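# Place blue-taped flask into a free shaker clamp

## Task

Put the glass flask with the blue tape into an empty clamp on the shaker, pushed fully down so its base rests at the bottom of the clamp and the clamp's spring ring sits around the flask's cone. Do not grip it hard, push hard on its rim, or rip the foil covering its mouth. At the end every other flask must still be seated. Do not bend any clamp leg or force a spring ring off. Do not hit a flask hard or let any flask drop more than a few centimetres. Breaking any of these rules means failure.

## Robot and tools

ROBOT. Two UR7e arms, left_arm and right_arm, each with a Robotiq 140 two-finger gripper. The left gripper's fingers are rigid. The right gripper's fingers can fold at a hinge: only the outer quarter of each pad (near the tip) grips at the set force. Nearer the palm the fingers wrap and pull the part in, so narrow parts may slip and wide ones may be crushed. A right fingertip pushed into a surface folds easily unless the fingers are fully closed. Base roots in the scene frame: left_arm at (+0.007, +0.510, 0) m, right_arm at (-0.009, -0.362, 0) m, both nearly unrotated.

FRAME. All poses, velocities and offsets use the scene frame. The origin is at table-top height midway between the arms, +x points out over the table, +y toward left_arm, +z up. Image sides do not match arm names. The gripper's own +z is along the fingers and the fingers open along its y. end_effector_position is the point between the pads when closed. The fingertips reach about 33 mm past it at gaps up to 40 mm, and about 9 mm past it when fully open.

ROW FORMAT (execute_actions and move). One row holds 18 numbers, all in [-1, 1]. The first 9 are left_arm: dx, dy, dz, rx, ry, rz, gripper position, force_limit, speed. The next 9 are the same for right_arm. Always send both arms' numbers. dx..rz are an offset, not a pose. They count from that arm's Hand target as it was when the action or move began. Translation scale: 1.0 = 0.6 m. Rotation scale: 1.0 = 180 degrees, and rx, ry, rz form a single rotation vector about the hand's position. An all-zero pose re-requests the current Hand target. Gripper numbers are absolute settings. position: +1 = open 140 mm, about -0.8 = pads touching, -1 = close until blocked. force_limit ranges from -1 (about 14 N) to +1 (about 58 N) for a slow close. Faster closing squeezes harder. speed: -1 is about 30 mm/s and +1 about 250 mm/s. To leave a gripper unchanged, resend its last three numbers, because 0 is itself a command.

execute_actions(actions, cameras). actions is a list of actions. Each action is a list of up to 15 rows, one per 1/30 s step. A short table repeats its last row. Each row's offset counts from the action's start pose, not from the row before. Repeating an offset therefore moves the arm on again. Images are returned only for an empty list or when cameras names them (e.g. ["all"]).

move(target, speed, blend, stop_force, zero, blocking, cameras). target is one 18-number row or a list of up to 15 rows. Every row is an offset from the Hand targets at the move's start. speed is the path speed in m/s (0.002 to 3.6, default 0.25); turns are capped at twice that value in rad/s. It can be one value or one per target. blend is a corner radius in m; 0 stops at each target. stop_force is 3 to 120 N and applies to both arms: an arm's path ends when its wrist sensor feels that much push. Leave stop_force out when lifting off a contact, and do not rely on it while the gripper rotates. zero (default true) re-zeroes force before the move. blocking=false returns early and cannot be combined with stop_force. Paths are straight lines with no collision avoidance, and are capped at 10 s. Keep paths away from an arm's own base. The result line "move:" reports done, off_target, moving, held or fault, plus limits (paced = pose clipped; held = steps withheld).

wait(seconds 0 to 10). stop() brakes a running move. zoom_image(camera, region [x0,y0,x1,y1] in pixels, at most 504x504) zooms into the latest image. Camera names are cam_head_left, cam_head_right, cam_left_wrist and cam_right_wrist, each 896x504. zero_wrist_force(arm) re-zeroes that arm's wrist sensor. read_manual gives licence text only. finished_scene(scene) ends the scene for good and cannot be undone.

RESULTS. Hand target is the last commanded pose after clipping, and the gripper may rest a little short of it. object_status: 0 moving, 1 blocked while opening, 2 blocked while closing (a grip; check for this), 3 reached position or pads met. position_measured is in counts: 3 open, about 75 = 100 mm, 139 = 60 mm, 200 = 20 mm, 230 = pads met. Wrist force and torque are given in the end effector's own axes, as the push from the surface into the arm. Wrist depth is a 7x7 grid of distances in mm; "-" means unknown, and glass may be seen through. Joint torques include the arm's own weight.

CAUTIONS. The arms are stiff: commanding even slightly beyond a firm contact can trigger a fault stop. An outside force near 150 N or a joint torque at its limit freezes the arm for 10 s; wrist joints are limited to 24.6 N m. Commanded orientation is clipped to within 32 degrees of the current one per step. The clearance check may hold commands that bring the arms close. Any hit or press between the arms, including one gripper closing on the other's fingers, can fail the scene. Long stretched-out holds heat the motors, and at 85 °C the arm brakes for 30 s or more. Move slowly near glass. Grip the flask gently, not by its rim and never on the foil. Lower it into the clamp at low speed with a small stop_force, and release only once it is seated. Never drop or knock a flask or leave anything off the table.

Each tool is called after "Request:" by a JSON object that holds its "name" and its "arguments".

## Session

Request:
{"name": "execute_actions", "arguments": {"actions": []}}

Request:
{"name": "zoom_image", "arguments": {"camera": "cam_head_left", "region": [350, 70, 600, 250]}}

Request:
{"name": "zoom_image", "arguments": {"camera": "cam_head_right", "region": [350, 70, 600, 250]}}

Scene clock: 0.00 s.
left_arm: end_effector_position=(+0.6789, +0.6086, +0.3035) position_measured=3 object_status=3 end_effector_quat_wxyz=(-0.022, +0.702, +0.533, +0.472) | right_arm: end_effector_position=(+0.4870, -0.4753, +0.2094) position_measured=3 object_status=3 end_effector_quat_wxyz=(-0.014, +0.813, +0.582, -0.028)
Joint positions: left_arm=[-0.432 -1.524 1.961 -2.587 -0.724 1.686] | right_arm=[-0.503 -1.518 1.677 -1.679 -1.607 1.433]
Joint velocities: within noise
Joint torques (N m): no reading
Wrist force (N): no reading
Wrist torque (N m): no reading
Wrist force, peak (N): no reading
Wrist depth (mm): cam_left_wrist=[1204 1371 1647 - - 912 - / 1114 1282 1614 1839 - - - / 1040 1192 1355 602 1108 - 755 / - 117 - 558 - 128 - / - 106 414 480 - - 94 / - 99 - - - - - / - 322 372 - - - -] | cam_right_wrist=[- 311 315 305 301 298 - / 468 - 330 - - 310 309 / 491 - 352 358 - 330 327 / 1275 122 369 358 368 133 - / - 109 - - 378 116 92 / - 1457 - - - - 94 / - 1530 - - - - -]
Hand target: left_arm +0.6789, +0.6086, +0.3035; -0.022, +0.702, +0.533, +0.472 | right_arm +0.4870, -0.4753, +0.2094; -0.014, +0.813, +0.582, -0.028
Tool commands: left_gripper/position=+1.0 left_gripper/force_limit=+1.0 left_gripper/speed=+1.0 right_gripper/position=+1.0 right_gripper/force_limit=+1.0 right_gripper/speed=+1.0
camera_calibration:
cam_left_wrist: T_world_to_cam=[[0.768671, -0.408571, 0.492153, -0.41482], [-0.20152, -0.884919, -0.41989, 0.799843], [0.607071, 0.223578, -0.762547, -0.170682], [0, 0, 0, 1]] pos_world=[0.583661, 0.576474, 0.409848]
cam_right_wrist: T_world_to_cam=[[0.950572, -0.309069, -0.0298119, -0.599382], [-0.278076, -0.890085, 0.36114, -0.360714], [-0.138152, -0.335, -0.932035, 0.249824], [0, 0, 0, 1]] pos_world=[0.503964, -0.422625, 0.345244]

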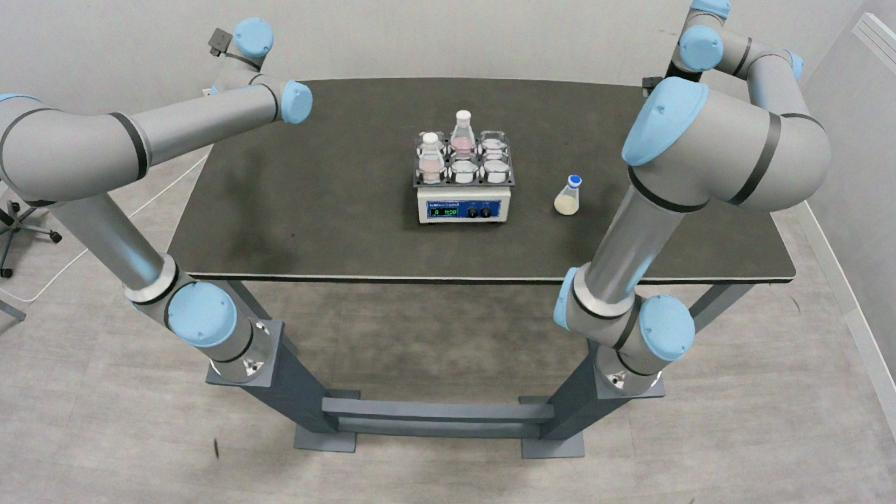

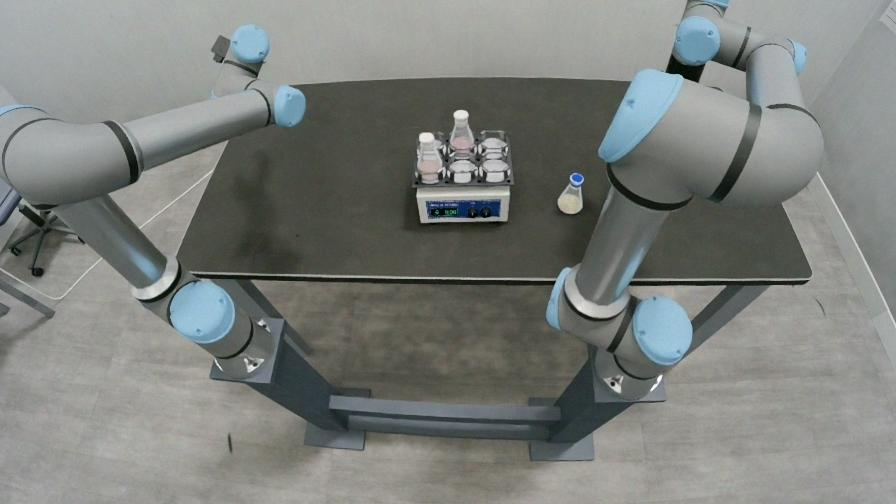

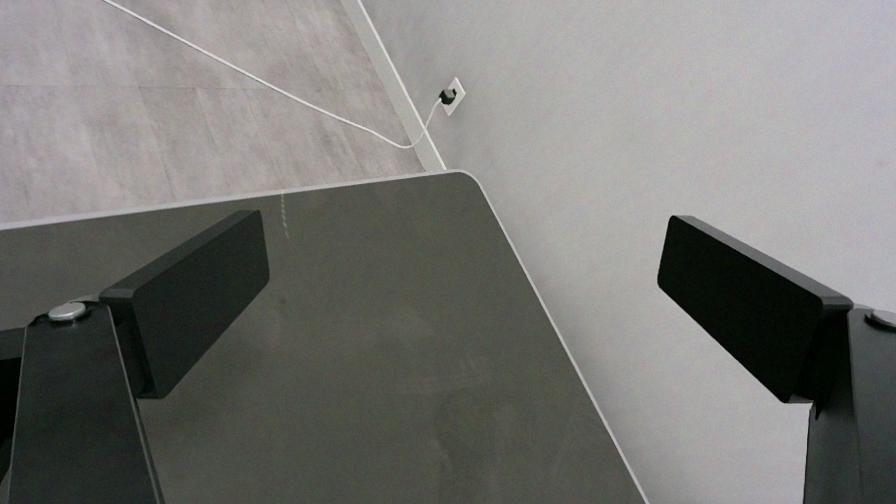

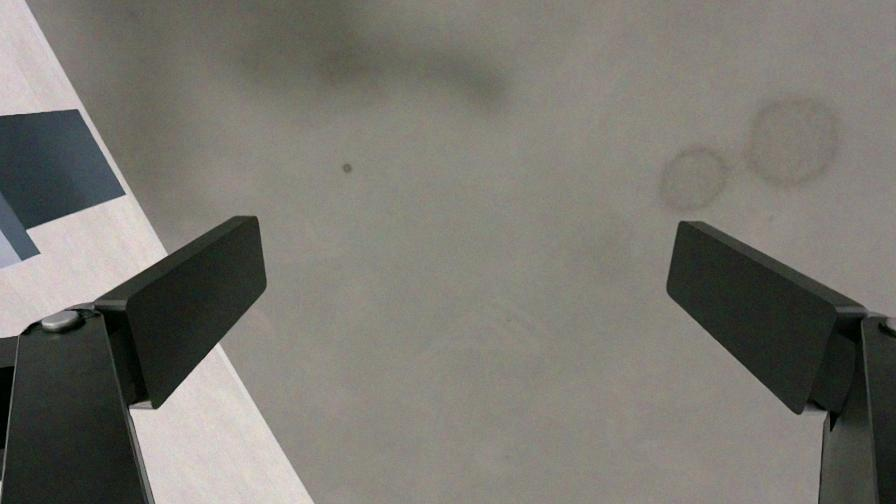

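Scaled by 2.016 from the camera's 896x504 image, which has a finer 1280x720 frame.

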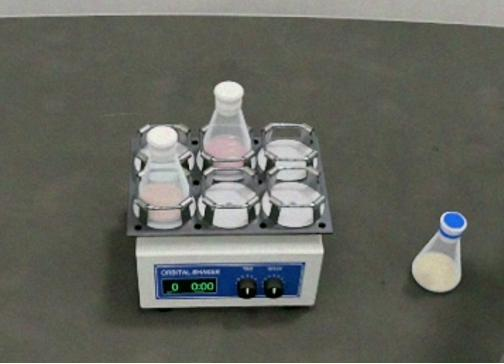

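Scaled by 2.016 from the camera's 896x504 image, which has a finer 1280x720 frame.

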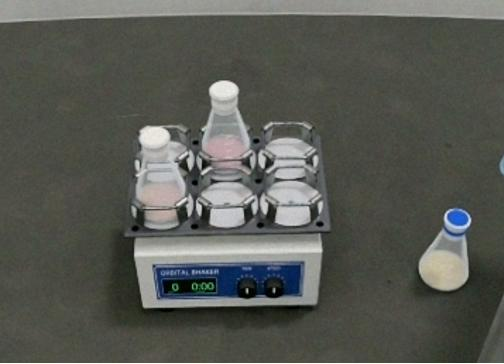

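Request:
{"name": "move", "arguments": {"target": [-0.548,-0.681,0.244,0.1791,0.0548,-0.6085,-0.3,-0.1,-1,0,-0.167,0.1,0,0,0,1,1,1], "speed": 0.5, "cameras": ["cam_left_wrist","cam_head_left"]}}

Request:
{"name": "zoom_image", "arguments": {"camera": "cam_head_left", "region": [410, 100, 520, 230]}}

Request:
{"name": "zoom_image", "arguments": {"camera": "cam_head_left", "region": [545, 165, 595, 225]}}

Scene clock: 15.33 s.
left_arm: end_effector_position=(+0.3501, +0.2000, +0.4499) position_measured=167 object_status=0 end_effector_quat_wxyz=(+0.163, +0.837, -0.390, +0.348) | right_arm: end_effector_position=(+0.4870, -0.5756, +0.2694) position_measured=3 object_status=3 end_effector_quat_wxyz=(-0.014, +0.813, +0.582, -0.028)
Joint positions: left_arm=[-1.192 -2.192 1.955 -2.098 -1.352 2.917] | right_arm=[-0.666 -1.457 1.458 -1.528 -1.615 1.27]
Joint torques (N m): left_arm=[11.49 6.96 -29.77 -3.3 -1.29 1.39] | right_arm=[11.74 -47.81 -15.8 -4.91 -0.62 1.58]
Wrist force (N): left_arm=[0.3 -0.1 0.8] | right_arm=[0.0 -0.1 0.5]
Wrist torque (N m): left_arm=[0.11 -0.09 -0.14] | right_arm=[-0.01 -0.01 0.03]
Wrist force, peak (N): left_arm=[0.4 0.6 2.1] | right_arm=[0.7 -0.1 0.8]
Wrist depth (mm): cam_left_wrist=[- - - 783 - - - / 1068 - - 712 734 704 1694 / 1103 - 638 - 659 1455 1560 / - - 616 454 128 1403 465 / - - 89 - - - 1387 / - - - 565 - - - / - - - - - - -] | cam_right_wrist=[512 - 368 363 360 343 344 / 584 399 383 378 - 381 - / 1256 421 - - 407 - - / 1316 127 430 450 - 133 398 / - 109 - - - 116 92 / - 1540 509 - - - 94 / - 1632 1600 1622 1570 1449 -]
Hand target: left_arm +0.3501, +0.2000, +0.4499; +0.163, +0.837, -0.390, +0.348 | right_arm +0.4870, -0.5755, +0.2694; -0.014, +0.813, +0.582, -0.028
Off the commanded pose: left_arm 0.000 m, 0 deg | right_arm 0.000 m, 0 deg.
move: done
camera_calibration:
cam_left_wrist: T_world_to_cam=[[-0.751758, -0.659068, 0.022122, 0.392732], [-0.611055, 0.683594, -0.399138, 0.253745], [0.247937, -0.313573, -0.916624, 0.534421], [0, 0, 0, 1]] pos_world=[0.317789, 0.252959, 0.582454]
Images, in order (width x height): cam_head_left 896x504, cam_left_wrist 896x504.

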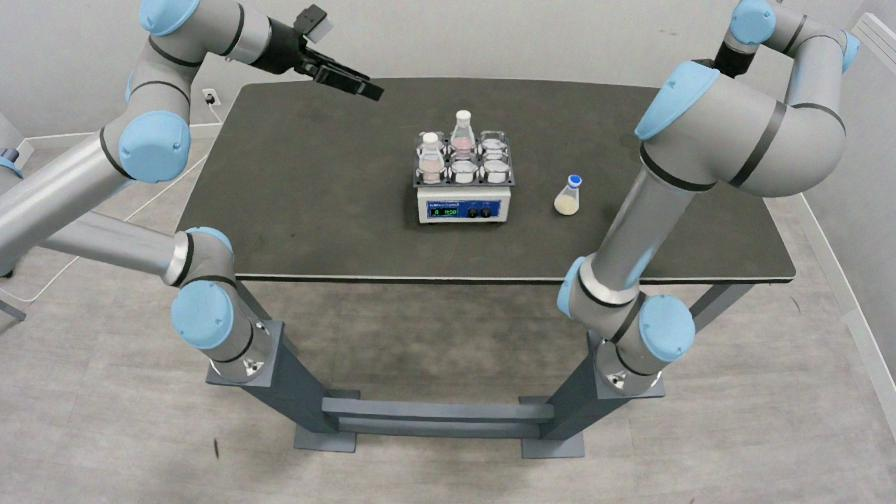

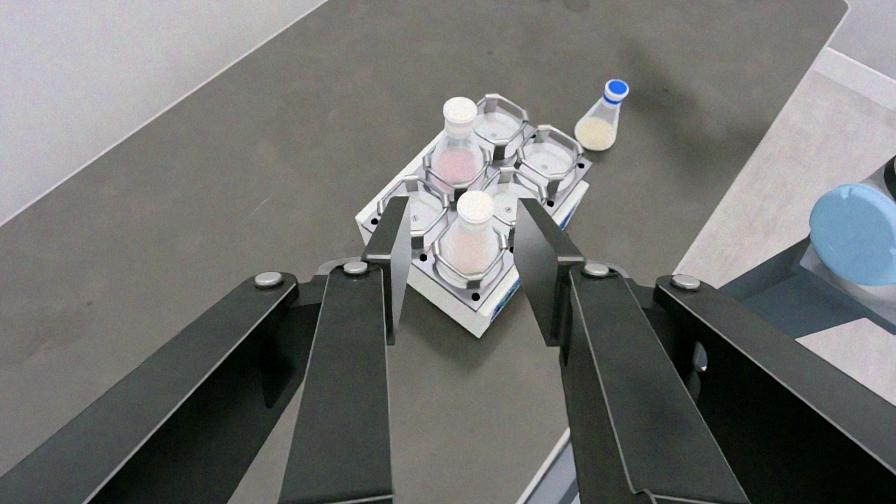

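Scaled by 3.877 from the camera's 896x504 image, which has a finer 1280x720 frame.

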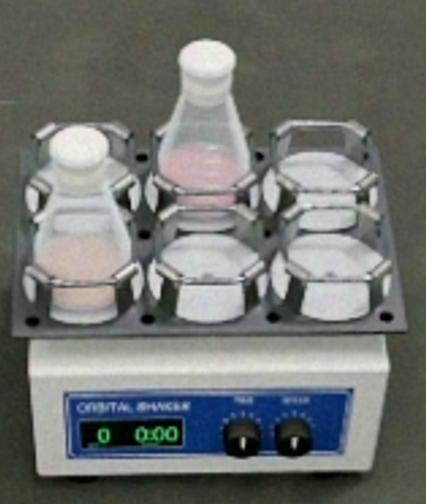

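Scaled by 8.400 from the camera's 896x504 image, which has a finer 1280x720 frame.

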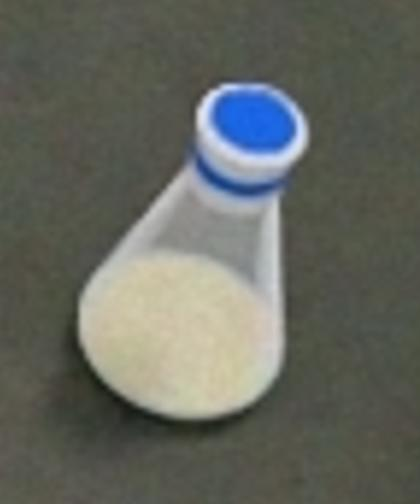

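Request:
{"name": "move", "arguments": {"target": [[0.0083,-0.5667,-0.05,0,0,0,-0.25,-0.1,-1,0,0,0,0,0,0,1,1,1],[0.0083,-0.64,-0.4433,0,0,0,-0.25,-0.1,-1,0,0,0,0,0,0,1,1,1]], "blend": [0.06,0], "speed": 0.3, "cameras": ["cam_left_wrist","cam_head_left"]}}

Scene clock: 28.43 s.
left_arm: end_effector_position=(+0.3550, -0.1841, +0.1840) position_measured=160 object_status=3 end_effector_quat_wxyz=(+0.163, +0.837, -0.390, +0.348) | right_arm: end_effector_position=(+0.4870, -0.5755, +0.2694) position_measured=3 object_status=3 end_effector_quat_wxyz=(-0.014, +0.813, +0.582, -0.028)
Joint positions: left_arm=[-1.443 -1.214 1.816 -2.879 -1.183 2.722] | right_arm=[-0.666 -1.457 1.458 -1.528 -1.615 1.27]
Joint torques (N m): left_arm=[12.35 -30.9 -14.38 -5.46 -1.04 0.74] | right_arm=[10.85 -48.51 -14.1 -4.72 2.37 1.08]
Wrist force (N): left_arm=[0.2 0.0 0.6] | right_arm=[-0.1 0.1 0.5]
Wrist torque (N m): left_arm=[0.13 -0.07 -0.20] | right_arm=[0.02 0.01 0.03]
Wrist force, peak (N): left_arm=[-2.3 0.3 3.9] | right_arm=[-0.3 0.0 1.0]
Wrist depth (mm): cam_left_wrist=[- 455 433 - - - - / - - - - 395 406 - / - 365 - - - 371 1255 / 165 333 119 333 121 348 1180 / 169 - - 317 115 94 1103 / - - - - - - - / - - - - - - -] | cam_right_wrist=[522 - - - 333 351 337 / 529 - - - - 365 354 / 1249 - - - - - 385 / 1331 127 433 - - 133 407 / - 109 453 - - 115 92 / - 1521 - - - - 94 / - 1611 1580 1654 1611 1457 -]
Hand target: left_arm +0.3551, -0.1840, +0.1839; +0.163, +0.837, -0.390, +0.348 | right_arm +0.4870, -0.5755, +0.2694; -0.014, +0.813, +0.582, -0.028
Off the commanded pose: left_arm 0.000 m, 0 deg | right_arm 0.000 m, 0 deg.
move: done
camera_calibration:
cam_left_wrist: T_world_to_cam=[[-0.751862, -0.65895, 0.0221253, 0.149198], [-0.61092, 0.683654, -0.399241, 0.413174], [0.247954, -0.313691, -0.916579, 0.168997], [0, 0, 0, 1]] pos_world=[0.322689, -0.131141, 0.316554]
Images, in order (width x height): cam_head_left 896x504, cam_left_wrist 896x504.

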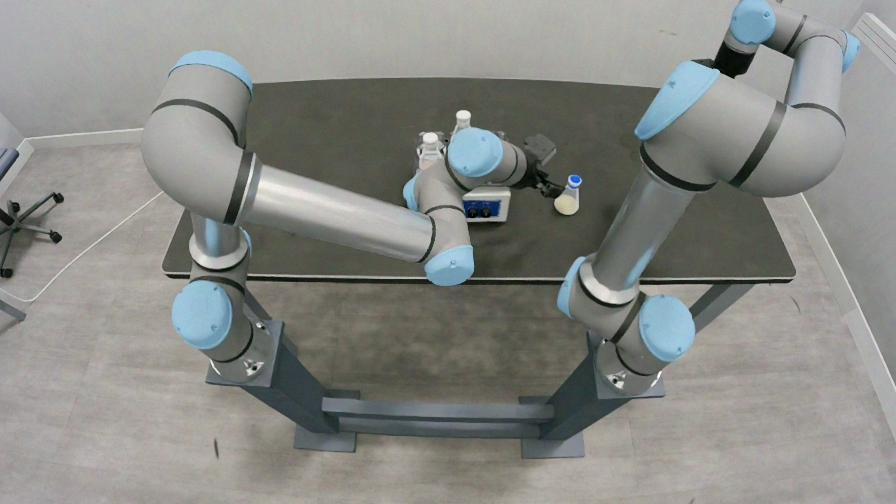

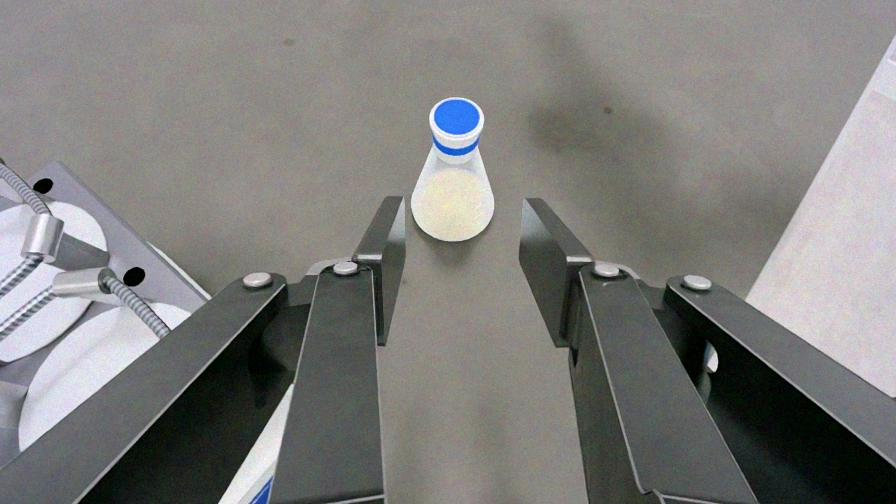

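Request:
{"name": "move", "arguments": {"target": [0.0625,-0.0713,-0.1015,0,0,0,-0.25,-0.1,-1,0,0,0,0,0,0,1,1,1], "speed": 0.15, "cameras": ["cam_left_wrist","cam_head_left","cam_head_right"]}}

Request:
{"name": "zoom_image", "arguments": {"camera": "cam_left_wrist", "region": [350, 100, 570, 390]}}

Request:
{"name": "zoom_image", "arguments": {"camera": "cam_head_left", "region": [490, 130, 620, 230]}}

Scene clock: 33.40 s.
left_arm: end_effector_position=(+0.3927, -0.2267, +0.1230) position_measured=160 object_status=3 end_effector_quat_wxyz=(+0.163, +0.837, -0.390, +0.348) | right_arm: end_effector_position=(+0.4870, -0.5755, +0.2694) position_measured=3 object_status=3 end_effector_quat_wxyz=(-0.014, +0.813, +0.582, -0.028)
Joint positions: left_arm=[-1.39 -1.017 1.7 -2.974 -1.218 2.764] | right_arm=[-0.666 -1.457 1.458 -1.528 -1.615 1.27]
Joint torques (N m): left_arm=[-16.29 -40.16 -23.35 -4.27 1.71 -1.62] | right_arm=[9.91 -50.01 -14.82 -4.46 2.36 0.76]
Wrist force (N): left_arm=[0.3 -0.1 0.8] | right_arm=[-0.1 0.2 0.3]
Wrist torque (N m): left_arm=[0.10 -0.10 -0.18] | right_arm=[0.04 0.01 0.03]
Wrist force, peak (N): left_arm=[0.0 0.0 3.2] | right_arm=[-0.2 0.3 0.8]
Wrist depth (mm): cam_left_wrist=[- - - - - - - / - - 318 181 319 345 332 / - 297 291 196 313 - - / - - 272 263 122 287 285 / - - - 245 115 - 1031 / - - - 239 - - - / - - - - - - -] | cam_right_wrist=[538 373 358 354 350 338 346 / 548 - - - - - 358 / 1289 445 - - - - - / 1338 127 - - 453 133 - / - 109 - - 448 116 92 / - 1493 - - - - 94 / - 1632 1570 1570 1550 1457 -]
Hand target: left_arm +0.3926, -0.2268, +0.1230; +0.163, +0.837, -0.390, +0.348 | right_arm +0.4870, -0.5755, +0.2694; -0.014, +0.813, +0.582, -0.028
Off the commanded pose: left_arm 0.000 m, 0 deg | right_arm 0.000 m, 0 deg.
move: done
camera_calibration:
cam_left_wrist: T_world_to_cam=[[-0.751693, -0.659143, 0.0220941, 0.150735], [-0.611131, 0.683564, -0.399074, 0.440993], [0.247944, -0.313484, -0.916652, 0.0904334], [0, 0, 0, 1]] pos_world=[0.360388, -0.173741, 0.255555]
Images, in order (width x height): cam_head_left 896x504, cam_head_right 896x504, cam_left_wrist 896x504.

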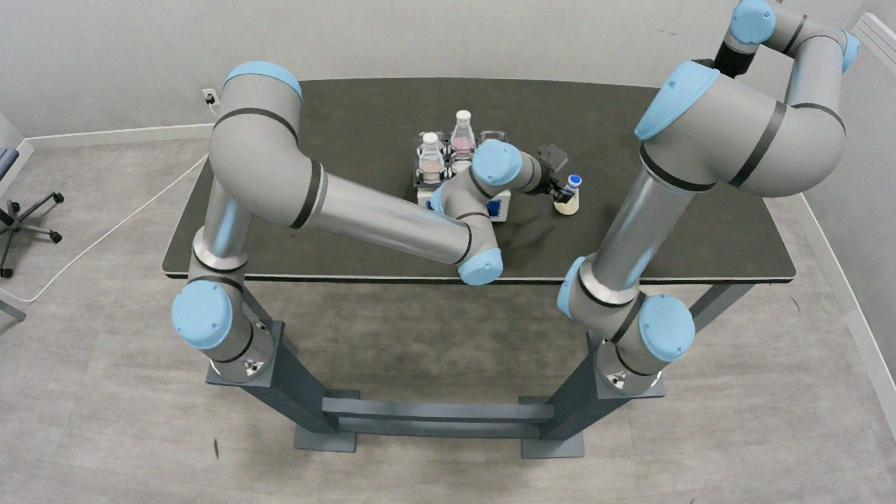

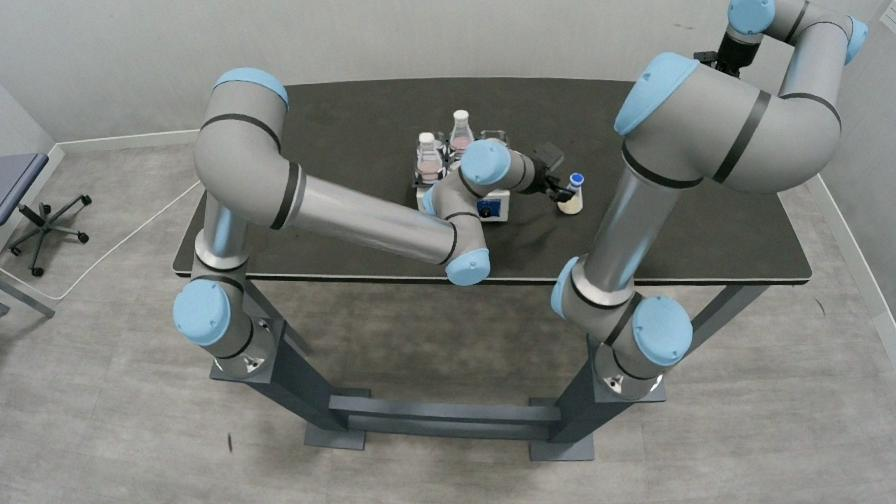

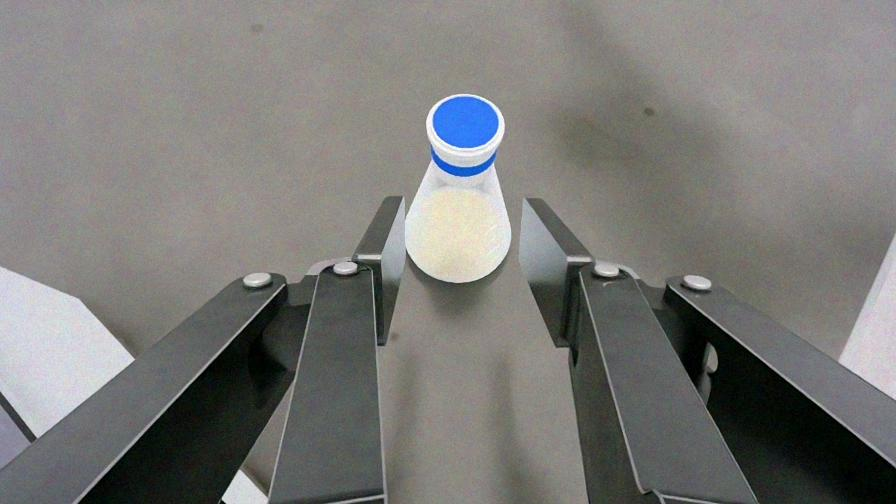

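Scaled by 1.738 from the camera's 896x504 image, which has a finer 1280x720 frame.

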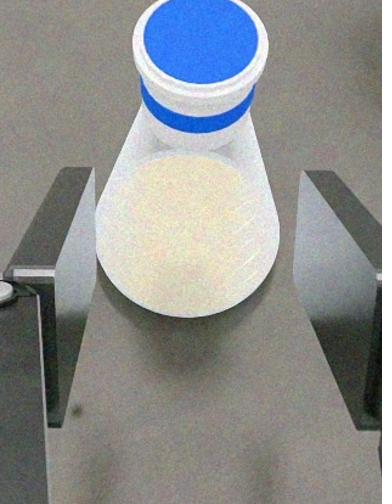

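Scaled by 3.877 from the camera's 896x504 image, which has a finer 1280x720 frame.

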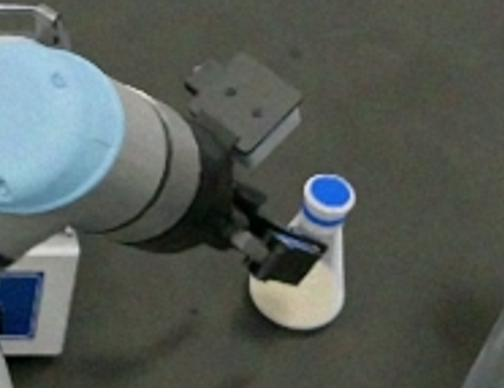

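Request:
{"name": "move", "arguments": {"target": [0.0395,-0.0458,-0.0583,0,0,0,-0.25,-0.1,-1,0,0,0,0,0,0,1,1,1], "speed": 0.03, "stop_force": 8, "cameras": ["cam_left_wrist","cam_head_left"]}}

Request:
{"name": "zoom_image", "arguments": {"camera": "cam_left_wrist", "region": [350, 100, 570, 390]}}

Request:
{"name": "zoom_image", "arguments": {"camera": "cam_head_left", "region": [520, 140, 620, 230]}}

Scene clock: 39.20 s.
left_arm: end_effector_position=(+0.4163, -0.2543, +0.0880) position_measured=160 object_status=3 end_effector_quat_wxyz=(+0.163, +0.837, -0.390, +0.348) | right_arm: end_effector_position=(+0.4870, -0.5755, +0.2694) position_measured=3 object_status=3 end_effector_quat_wxyz=(-0.014, +0.813, +0.582, -0.028)
Joint positions: left_arm=[-1.362 -0.898 1.602 -3.003 -1.237 2.787] | right_arm=[-0.666 -1.457 1.458 -1.528 -1.615 1.27]
Joint torques (N m): left_arm=[-15.46 -55.64 -11.52 -2.95 2.02 -1.56] | right_arm=[10.18 -48.98 -14.32 -4.43 2.26 0.36]
Wrist force (N): left_arm=[0.2 -0.2 0.8] | right_arm=[-0.1 0.1 0.6]
Wrist torque (N m): left_arm=[0.07 -0.06 -0.25] | right_arm=[0.02 0.00 0.03]
Wrist force, peak (N): left_arm=[0.1 -0.3 1.6] | right_arm=[-0.3 0.1 0.8]
Wrist depth (mm): cam_left_wrist=[- - 300 307 306 308 - / 269 - - - - 282 - / 250 - - 128 258 257 264 / 228 - 235 224 121 241 245 / 219 83 - 209 115 - 229 / - - - - - - - / - - - - - - -] | cam_right_wrist=[500 369 - - 350 - - / 551 393 391 - 367 - - / 1262 1383 413 405 - - - / 1331 127 437 - - 133 - / - 109 - - - 123 92 / - 1484 505 - - - 94 / - 1632 1611 1560 1511 1466 -]
Hand target: left_arm +0.4163, -0.2543, +0.0880; +0.163, +0.837, -0.390, +0.348 | right_arm +0.4870, -0.5755, +0.2694; -0.014, +0.813, +0.582, -0.028
Off the commanded pose: left_arm 0.000 m, 0 deg | right_arm 0.000 m, 0 deg.
move: done
camera_calibration:
cam_left_wrist: T_world_to_cam=[[-0.751758, -0.659068, 0.022122, 0.15109], [-0.611055, 0.683594, -0.399138, 0.460305], [0.247937, -0.313573, -0.916624, 0.0438252], [0, 0, 0, 1]] pos_world=[0.383989, -0.201341, 0.220554]
Images, in order (width x height): cam_head_left 896x504, cam_left_wrist 896x504.

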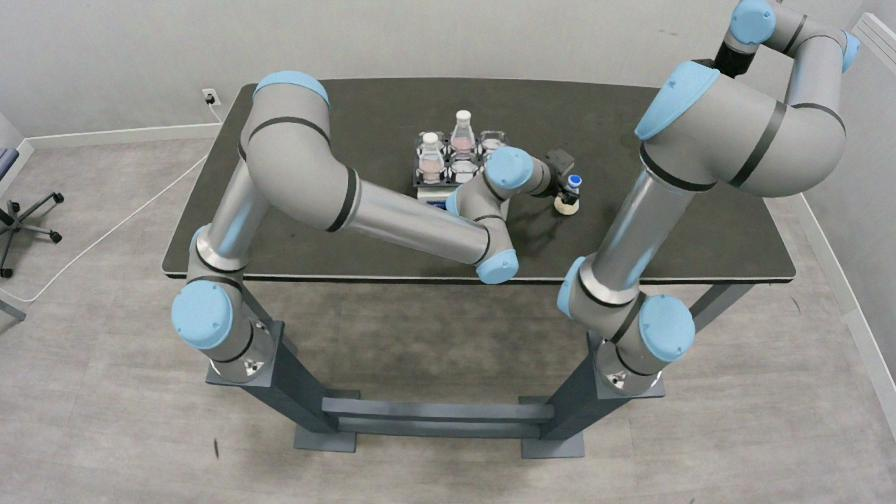

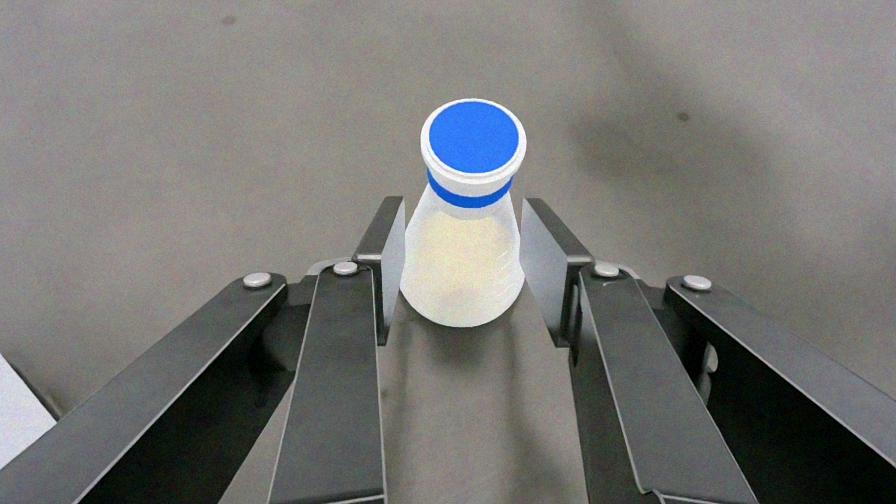

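Scaled by 1.738 from the camera's 896x504 image, which has a finer 1280x720 frame.

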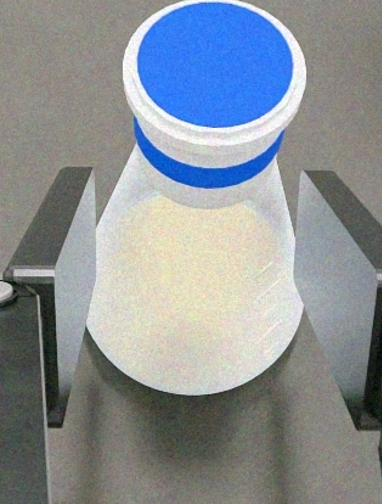

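Scaled by 5.040 from the camera's 896x504 image, which has a finer 1280x720 frame.

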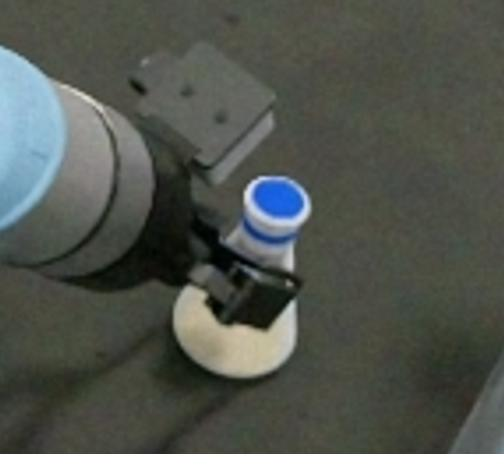

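Request:
{"name": "move", "arguments": {"target": [0.0032,-0.0038,0,0,0,0,-0.25,-0.1,-1,0,0,0,0,0,0,1,1,1], "speed": 0.02}}

Request:
{"name": "execute_actions", "arguments": {"actions": [[[0,0,0,0,0,0,-1,-0.1,-1,0,0,0,0,0,0,1,1,1]],[[0,0,0,0,0,0,-1,-0.1,-1,0,0,0,0,0,0,1,1,1]],[[0,0,0,0,0,0,-1,-0.1,-1,0,0,0,0,0,0,1,1,1]]], "cameras": ["cam_left_wrist"]}}

Request:
{"name": "zoom_image", "arguments": {"camera": "cam_left_wrist", "region": [350, 100, 570, 390]}}

Scene clock: 42.33 s.
left_arm: end_effector_position=(+0.4182, -0.2566, +0.0880) position_measured=160 object_status=3 end_effector_quat_wxyz=(+0.163, +0.837, -0.390, +0.348) | right_arm: end_effector_position=(+0.4870, -0.5755, +0.2694) position_measured=3 object_status=3 end_effector_quat_wxyz=(-0.014, +0.813, +0.582, -0.028)
Joint positions: left_arm=[-1.36 -0.892 1.592 -2.999 -1.238 2.789] | right_arm=[-0.666 -1.457 1.458 -1.528 -1.615 1.27]
Joint torques (N m): left_arm=[9.47 -49.97 -14.94 -3.8 -0.81 0.98] | right_arm=[11.98 -48.46 -15.87 -4.43 2.22 0.07]
Wrist force (N): left_arm=[0.3 -0.2 0.9] | right_arm=[-0.4 0.0 0.4]
Wrist torque (N m): left_arm=[0.07 -0.09 -0.25] | right_arm=[0.00 0.07 0.03]
Wrist force, peak (N): left_arm=[0.1 -0.3 1.2] | right_arm=[-0.5 -0.2 0.8]
Wrist depth (mm): cam_left_wrist=[- - 307 306 - 306 311 / 278 279 - 282 - 289 284 / - 256 253 128 - - 260 / - - 118 - 170 239 241 / - - - - 115 - 227 / - - - - - - - / - - - - - - -] | cam_right_wrist=[503 - - - 347 353 - / 555 - 392 381 373 369 364 / 1243 - - - 407 386 382 / 1338 127 - - - 133 409 / - 109 - - - 115 92 / - 1502 - 500 - - 94 / - 1622 1590 532 1590 1440 -]
Hand target: left_arm +0.4182, -0.2565, +0.0880; +0.163, +0.837, -0.390, +0.348 | right_arm +0.4870, -0.5755, +0.2694; -0.014, +0.813, +0.582, -0.028
Off the commanded pose: left_arm 0.000 m, 0 deg | right_arm 0.000 m, 0 deg.
move: done

Scene clock: 44.03 s.
left_arm: end_effector_position=(+0.4182, -0.2565, +0.0880) position_measured=174 object_status=2 end_effector_quat_wxyz=(+0.163, +0.837, -0.390, +0.348) | right_arm: end_effector_position=(+0.4870, -0.5755, +0.2694) position_measured=3 object_status=3 end_effector_quat_wxyz=(-0.014, +0.813, +0.582, -0.028)
Joint positions: left_arm=[-1.36 -0.892 1.592 -2.999 -1.238 2.789] | right_arm=[-0.666 -1.457 1.458 -1.528 -1.615 1.27]
Joint torques (N m): left_arm=[-4.8 -53.79 -12.87 -5.04 1.73 -1.24] | right_arm=[9.64 -48.11 -14.5 -4.29 2.38 0.05]
Wrist force (N): left_arm=[1.5 -0.2 -2.4] | right_arm=[0.0 -0.1 0.6]
Wrist torque (N m): left_arm=[0.02 -0.05 -0.27] | right_arm=[-0.01 -0.01 0.03]
Wrist force, peak (N): left_arm=[1.6 -0.2 -2.7] | right_arm=[-0.2 -0.2 0.8]
Wrist depth (mm): cam_left_wrist=[- - 290 296 296 315 318 / - 275 - 138 284 - - / - - - 128 261 257 - / 234 235 104 219 118 - - / 216 - 85 - 118 - - / - - - - - - - / - - - - - - -] | cam_right_wrist=[507 373 367 365 354 - - / 549 389 384 - - - 363 / 1269 427 - - 396 392 377 / 1324 127 - - 416 133 - / - 109 - - - 116 92 / - 1540 - 511 - - 94 / - 1677 1600 1600 1502 1511 -]
Hand target: left_arm +0.4182, -0.2565, +0.0880; +0.163, +0.837, -0.390, +0.348 | right_arm +0.4870, -0.5755, +0.2694; -0.014, +0.813, +0.582, -0.028
Off the commanded pose: left_arm 0.000 m, 0 deg | right_arm 0.000 m, 0 deg.
Step readings (end_effector_position of left_arm | right_arm):
0: (+0.4182, -0.2566, +0.0880) | (+0.4870, -0.5755, +0.2694)
1: (+0.4182, -0.2566, +0.0880) | (+0.4870, -0.5755, +0.2694)
2: (+0.4182, -0.2566, +0.0880) | (+0.4870, -0.5755, +0.2694)
4: (+0.4182, -0.2566, +0.0880) | (+0.4870, -0.5755, +0.2694)
8: (+0.4182, -0.2565, +0.0880) | (+0.4870, -0.5755, +0.2694)
15: (+0.4182, -0.2565, +0.0880) | (+0.4870, -0.5755, +0.2694)
16: (+0.4182, -0.2565, +0.0880) | (+0.4870, -0.5755, +0.2694)
17: (+0.4182, -0.2565, +0.0880) | (+0.4870, -0.5755, +0.2694)
19: (+0.4182, -0.2565, +0.0880) | (+0.4870, -0.5755, +0.2694)
23: (+0.4182, -0.2565, +0.0880) | (+0.4870, -0.5755, +0.2694)
30: (+0.4182, -0.2565, +0.0880) | (+0.4870, -0.5755, +0.2694)
31: (+0.4182, -0.2565, +0.0880) | (+0.4870, -0.5755, +0.2694)
32: (+0.4182, -0.2565, +0.0880) | (+0.4870, -0.5755, +0.2694)
34: (+0.4182, -0.2565, +0.0880) | (+0.4870, -0.5755, +0.2694)
38: (+0.4182, -0.2565, +0.0880) | (+0.4870, -0.5755, +0.2694)
45: (+0.4182, -0.2565, +0.0880) | (+0.4870, -0.5755, +0.2694)
camera_calibration:
cam_left_wrist: T_world_to_cam=[[-0.751758, -0.659068, 0.022122, 0.151077], [-0.611055, 0.683594, -0.399138, 0.4631], [0.247937, -0.313573, -0.916624, 0.0426081], [0, 0, 0, 1]] pos_world=[0.385989, -0.203641, 0.220554]
Images, in order (width x height): cam_left_wrist 896x504.

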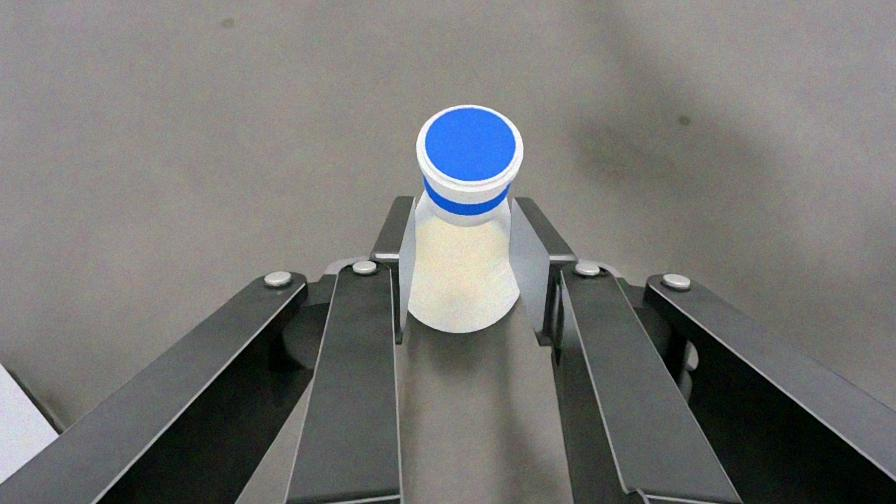

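Scaled by 1.738 from the camera's 896x504 image, which has a finer 1280x720 frame.

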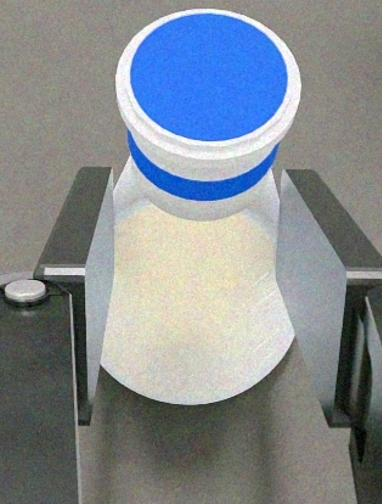

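Request:
{"name": "move", "arguments": {"target": [[0,0,0,0,0,0,-0.25,-0.1,-1,0,0,0,0,0,0,1,1,1],[0,0,0.0183,0,0,0,-0.25,-0.1,-1,0,0,0,0,0,0,1,1,1]], "speed": 0.03}}

Request:
{"name": "execute_actions", "arguments": {"actions": [[[0,0,0,0,0,0,-1,-0.1,-1,0,0,0,0,0,0,1,1,1]],[[0,0,0,0,0,0,-1,-0.1,-1,0,0,0,0,0,0,1,1,1]],[[0,0,0,0,0,0,-1,-0.1,-1,0,0,0,0,0,0,1,1,1]]], "cameras": ["cam_left_wrist"]}}

Request:
{"name": "zoom_image", "arguments": {"camera": "cam_left_wrist", "region": [350, 100, 570, 390]}}

Scene clock: 47.80 s.
left_arm: end_effector_position=(+0.4182, -0.2566, +0.0991) position_measured=160 object_status=3 end_effector_quat_wxyz=(+0.163, +0.837, -0.390, +0.348) | right_arm: end_effector_position=(+0.4870, -0.5755, +0.2694) position_measured=3 object_status=3 end_effector_quat_wxyz=(-0.014, +0.813, +0.582, -0.028)
Joint positions: left_arm=[-1.36 -0.909 1.586 -2.977 -1.238 2.789] | right_arm=[-0.666 -1.457 1.458 -1.528 -1.615 1.27]
Joint torques (N m): left_arm=[-12.89 -43.84 -16.7 -6.2 1.13 -0.69] | right_arm=[10.41 -48.46 -16.5 -4.38 2.24 -0.12]
Wrist force (N): left_arm=[0.2 -0.2 1.1] | right_arm=[-0.2 0.0 0.5]
Wrist torque (N m): left_arm=[0.06 -0.08 -0.25] | right_arm=[0.01 0.03 0.03]
Wrist force, peak (N): left_arm=[1.7 -0.1 -2.7] | right_arm=[-0.2 0.1 1.0]
Wrist depth (mm): cam_left_wrist=[- - 313 - 319 - - / - 290 - 296 292 - 304 / - 274 - 139 274 275 - / - - - 159 121 - 243 / - - - 232 115 - 238 / - - - - - - - / - - - - - - -] | cam_right_wrist=[499 376 - - - 350 - / 550 390 386 - - - 362 / 1249 1353 - - - - 388 / 1309 127 434 - - 133 - / - 109 468 448 463 123 92 / - 1475 502 484 - 478 94 / - 1654 1521 1550 1550 1484 -]
Hand target: left_arm +0.4182, -0.2565, +0.0990; +0.163, +0.837, -0.390, +0.348 | right_arm +0.4870, -0.5755, +0.2694; -0.014, +0.813, +0.582, -0.028
Off the commanded pose: left_arm 0.000 m, 0 deg | right_arm 0.000 m, 0 deg.
move: done

Scene clock: 49.50 s.
left_arm: end_effector_position=(+0.4182, -0.2565, +0.0990) position_measured=183 object_status=2 end_effector_quat_wxyz=(+0.163, +0.837, -0.390, +0.348) | right_arm: end_effector_position=(+0.4870, -0.5755, +0.2694) position_measured=3 object_status=3 end_effector_quat_wxyz=(-0.014, +0.813, +0.582, -0.028)
Joint positions: left_arm=[-1.36 -0.909 1.586 -2.977 -1.238 2.789] | right_arm=[-0.666 -1.457 1.458 -1.528 -1.615 1.27]
Joint torques (N m): left_arm=[-12.06 -42.11 -12.76 -3.59 0.45 -0.75] | right_arm=[10.02 -48.92 -15.17 -4.32 2.23 0.14]
Wrist force (N): left_arm=[1.2 -0.3 -1.2] | right_arm=[-0.4 -0.1 0.3]
Wrist torque (N m): left_arm=[0.09 -0.08 -0.25] | right_arm=[-0.02 0.07 0.03]
Wrist force, peak (N): left_arm=[1.2 -0.3 -1.4] | right_arm=[0.0 0.0 0.8]
Wrist depth (mm): cam_left_wrist=[- - 322 324 - - 319 / - 290 - - - - 300 / - 270 263 139 274 264 269 / - 254 247 148 131 254 - / 231 - 89 221 - - - / - - - 217 - - - / - - - 203 - - -] | cam_right_wrist=[542 - - - - 350 335 / 513 - 401 - - - - / 1237 1230 403 - - 389 - / 1360 127 - - - 133 - / - 109 - - - 116 92 / - 1493 - - - 475 94 / - 1622 1677 1869 1493 1466 -]
Hand target: left_arm +0.4182, -0.2565, +0.0990; +0.163, +0.837, -0.390, +0.348 | right_arm +0.4870, -0.5755, +0.2694; -0.014, +0.813, +0.582, -0.028
Off the commanded pose: left_arm 0.000 m, 0 deg | right_arm 0.000 m, 0 deg.
Step readings (end_effector_position of left_arm | right_arm):
0: (+0.4182, -0.2566, +0.0991) | (+0.4870, -0.5755, +0.2694)
1: (+0.4182, -0.2566, +0.0991) | (+0.4870, -0.5755, +0.2694)
2: (+0.4182, -0.2566, +0.0991) | (+0.4870, -0.5755, +0.2694)
4: (+0.4182, -0.2566, +0.0991) | (+0.4870, -0.5755, +0.2694)
8: (+0.4182, -0.2566, +0.0990) | (+0.4870, -0.5755, +0.2694)
15: (+0.4182, -0.2565, +0.0990) | (+0.4870, -0.5755, +0.2694)
16: (+0.4182, -0.2565, +0.0990) | (+0.4870, -0.5755, +0.2694)
17: (+0.4182, -0.2565, +0.0990) | (+0.4870, -0.5755, +0.2694)
19: (+0.4182, -0.2565, +0.0990) | (+0.4870, -0.5755, +0.2694)
23: (+0.4182, -0.2565, +0.0990) | (+0.4870, -0.5755, +0.2694)
30: (+0.4182, -0.2565, +0.0990) | (+0.4870, -0.5755, +0.2694)
31: (+0.4182, -0.2565, +0.0990) | (+0.4870, -0.5755, +0.2694)
32: (+0.4182, -0.2565, +0.0990) | (+0.4870, -0.5755, +0.2694)
34: (+0.4182, -0.2565, +0.0990) | (+0.4870, -0.5755, +0.2694)
38: (+0.4182, -0.2565, +0.0990) | (+0.4870, -0.5755, +0.2694)
45: (+0.4182, -0.2565, +0.0990) | (+0.4870, -0.5755, +0.2694)
camera_calibration:
cam_left_wrist: T_world_to_cam=[[-0.751758, -0.659068, 0.022122, 0.150759], [-0.611055, 0.683594, -0.399138, 0.467429], [0.247937, -0.313573, -0.916624, 0.0527157], [0, 0, 0, 1]] pos_world=[0.385889, -0.203641, 0.231554]
Images, in order (width x height): cam_left_wrist 896x504.

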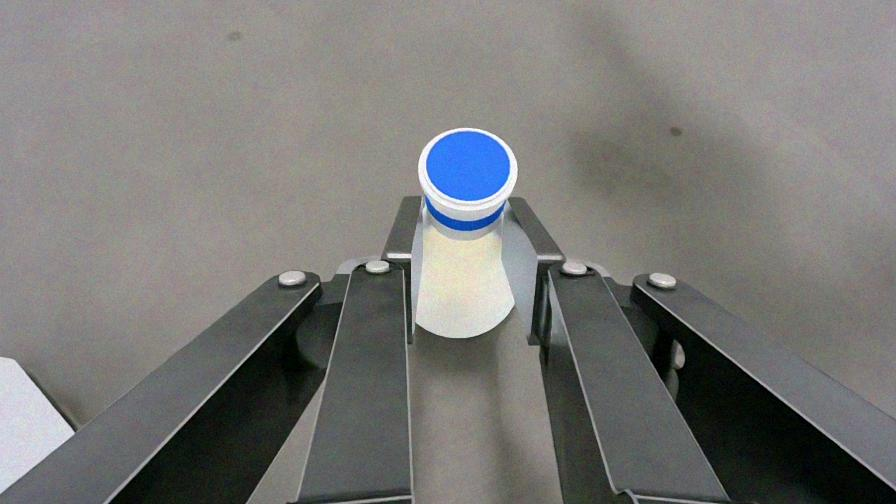

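Scaled by 1.738 from the camera's 896x504 image, which has a finer 1280x720 frame.

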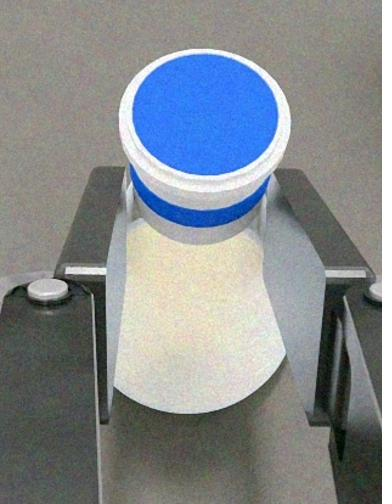

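Request:
{"name": "move", "arguments": {"target": [[0,0,0.05,0,0,0,-1,-0.1,-1,0,0,0,0,0,0,1,1,1],[0,0,0.435,0,0,0,-1,-0.1,-1,0,0,0,0,0,0,1,1,1],[-0.0882,0.3142,0.435,0,0,0,-1,-0.1,-1,0,0,0,0,0,0,1,1,1]], "speed": [0.06,0.25,0.2], "blend": [0.01,0.05,0], "cameras": ["cam_left_wrist","cam_head_left","cam_head_right"]}}

Request:
{"name": "zoom_image", "arguments": {"camera": "cam_left_wrist", "region": [250, 0, 650, 400]}}

Request:
{"name": "zoom_image", "arguments": {"camera": "cam_head_left", "region": [400, 90, 540, 230]}}

Scene clock: 54.43 s.
left_arm: end_effector_position=(+0.3652, -0.0681, +0.3600) position_measured=183 object_status=2 end_effector_quat_wxyz=(+0.163, +0.837, -0.390, +0.348) | right_arm: end_effector_position=(+0.4870, -0.5755, +0.2694) position_measured=3 object_status=3 end_effector_quat_wxyz=(-0.014, +0.813, +0.582, -0.028)
Joint positions: left_arm=[-1.384 -1.612 1.801 -2.483 -1.222 2.769] | right_arm=[-0.666 -1.457 1.458 -1.528 -1.615 1.27]
Joint torques (N m): left_arm=[10.29 -31.01 -16.95 -5.73 -1 1.32] | right_arm=[9.02 -48.48 -15.05 -4.09 2.21 -0.46]
Wrist force (N): left_arm=[-0.3 0.0 1.2] | right_arm=[-0.1 0.2 0.3]
Wrist torque (N m): left_arm=[0.12 -0.11 -0.13] | right_arm=[0.03 0.02 0.03]
Wrist force, peak (N): left_arm=[-2.7 -0.3 3.7] | right_arm=[-0.4 0.0 0.8]
Wrist depth (mm): cam_left_wrist=[919 666 - 690 690 - 1412 / - - - - 618 - 661 / 576 - - 137 - - 1464 / - - 335 118 116 1192 1371 / - - 89 - - 1282 1282 / - - - - - - 284 / - - - - - - -] | cam_right_wrist=[544 - - - 353 345 - / 551 - 373 389 376 - - / 1262 424 404 407 400 - - / 1353 127 - - - 133 - / - 109 - - - 116 92 / - 1484 1570 - - - 94 / - 1550 1827 1632 1570 1484 -]
Hand target: left_arm +0.3653, -0.0680, +0.3600; +0.163, +0.837, -0.390, +0.348 | right_arm +0.4870, -0.5755, +0.2694; -0.014, +0.813, +0.582, -0.028
Off the commanded pose: left_arm 0.000 m, 0 deg | right_arm 0.000 m, 0 deg.
move: done
camera_calibration:
cam_left_wrist: T_world_to_cam=[[-0.751861, -0.65895, 0.022133, 0.229342], [-0.610964, 0.683706, -0.399086, 0.410375], [0.247845, -0.31358, -0.916646, 0.364214], [0, 0, 0, 1]] pos_world=[0.332889, -0.0152411, 0.492554]
Images, in order (width x height): cam_head_left 896x504, cam_head_right 896x504, cam_left_wrist 896x504.

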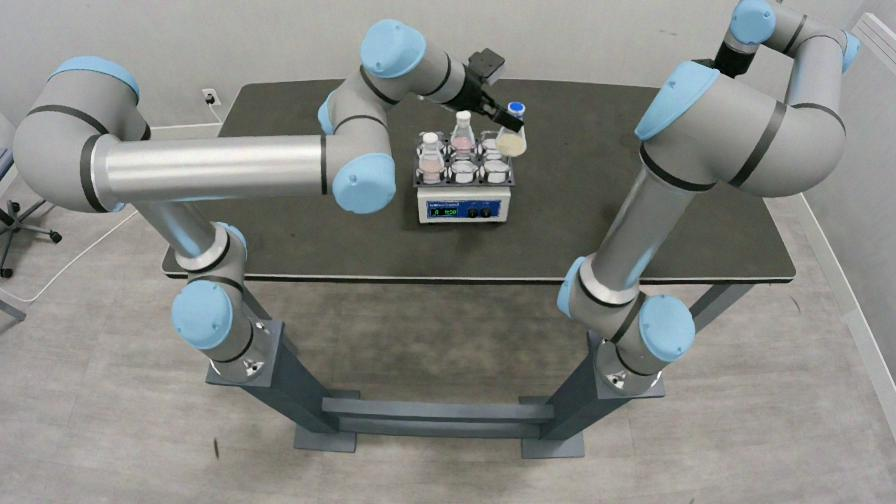

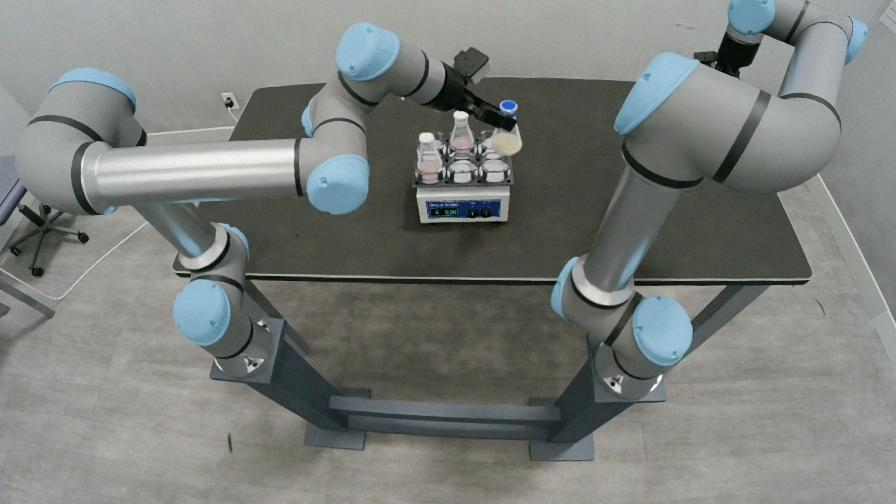

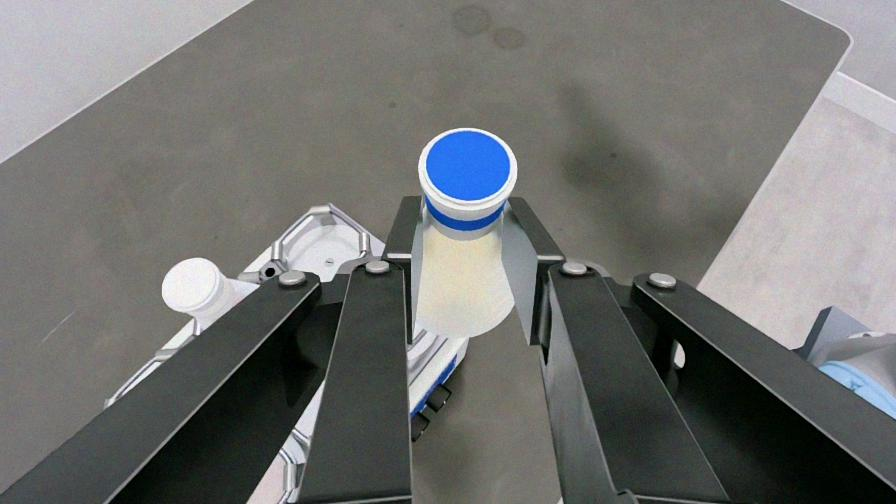

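Scaled by 1.260 from the camera's 896x504 image, which has a finer 1280x720 frame.

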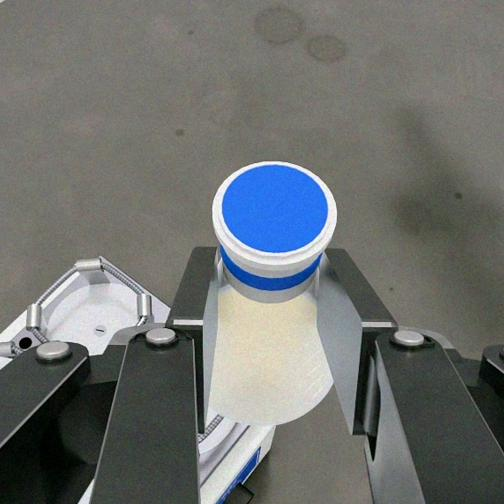

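Scaled by 3.600 from the camera's 896x504 image, which has a finer 1280x720 frame.

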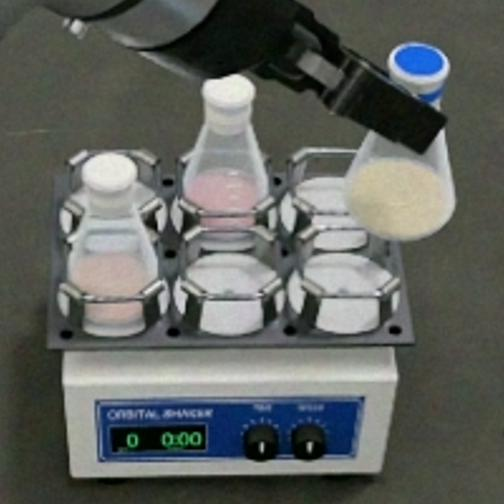

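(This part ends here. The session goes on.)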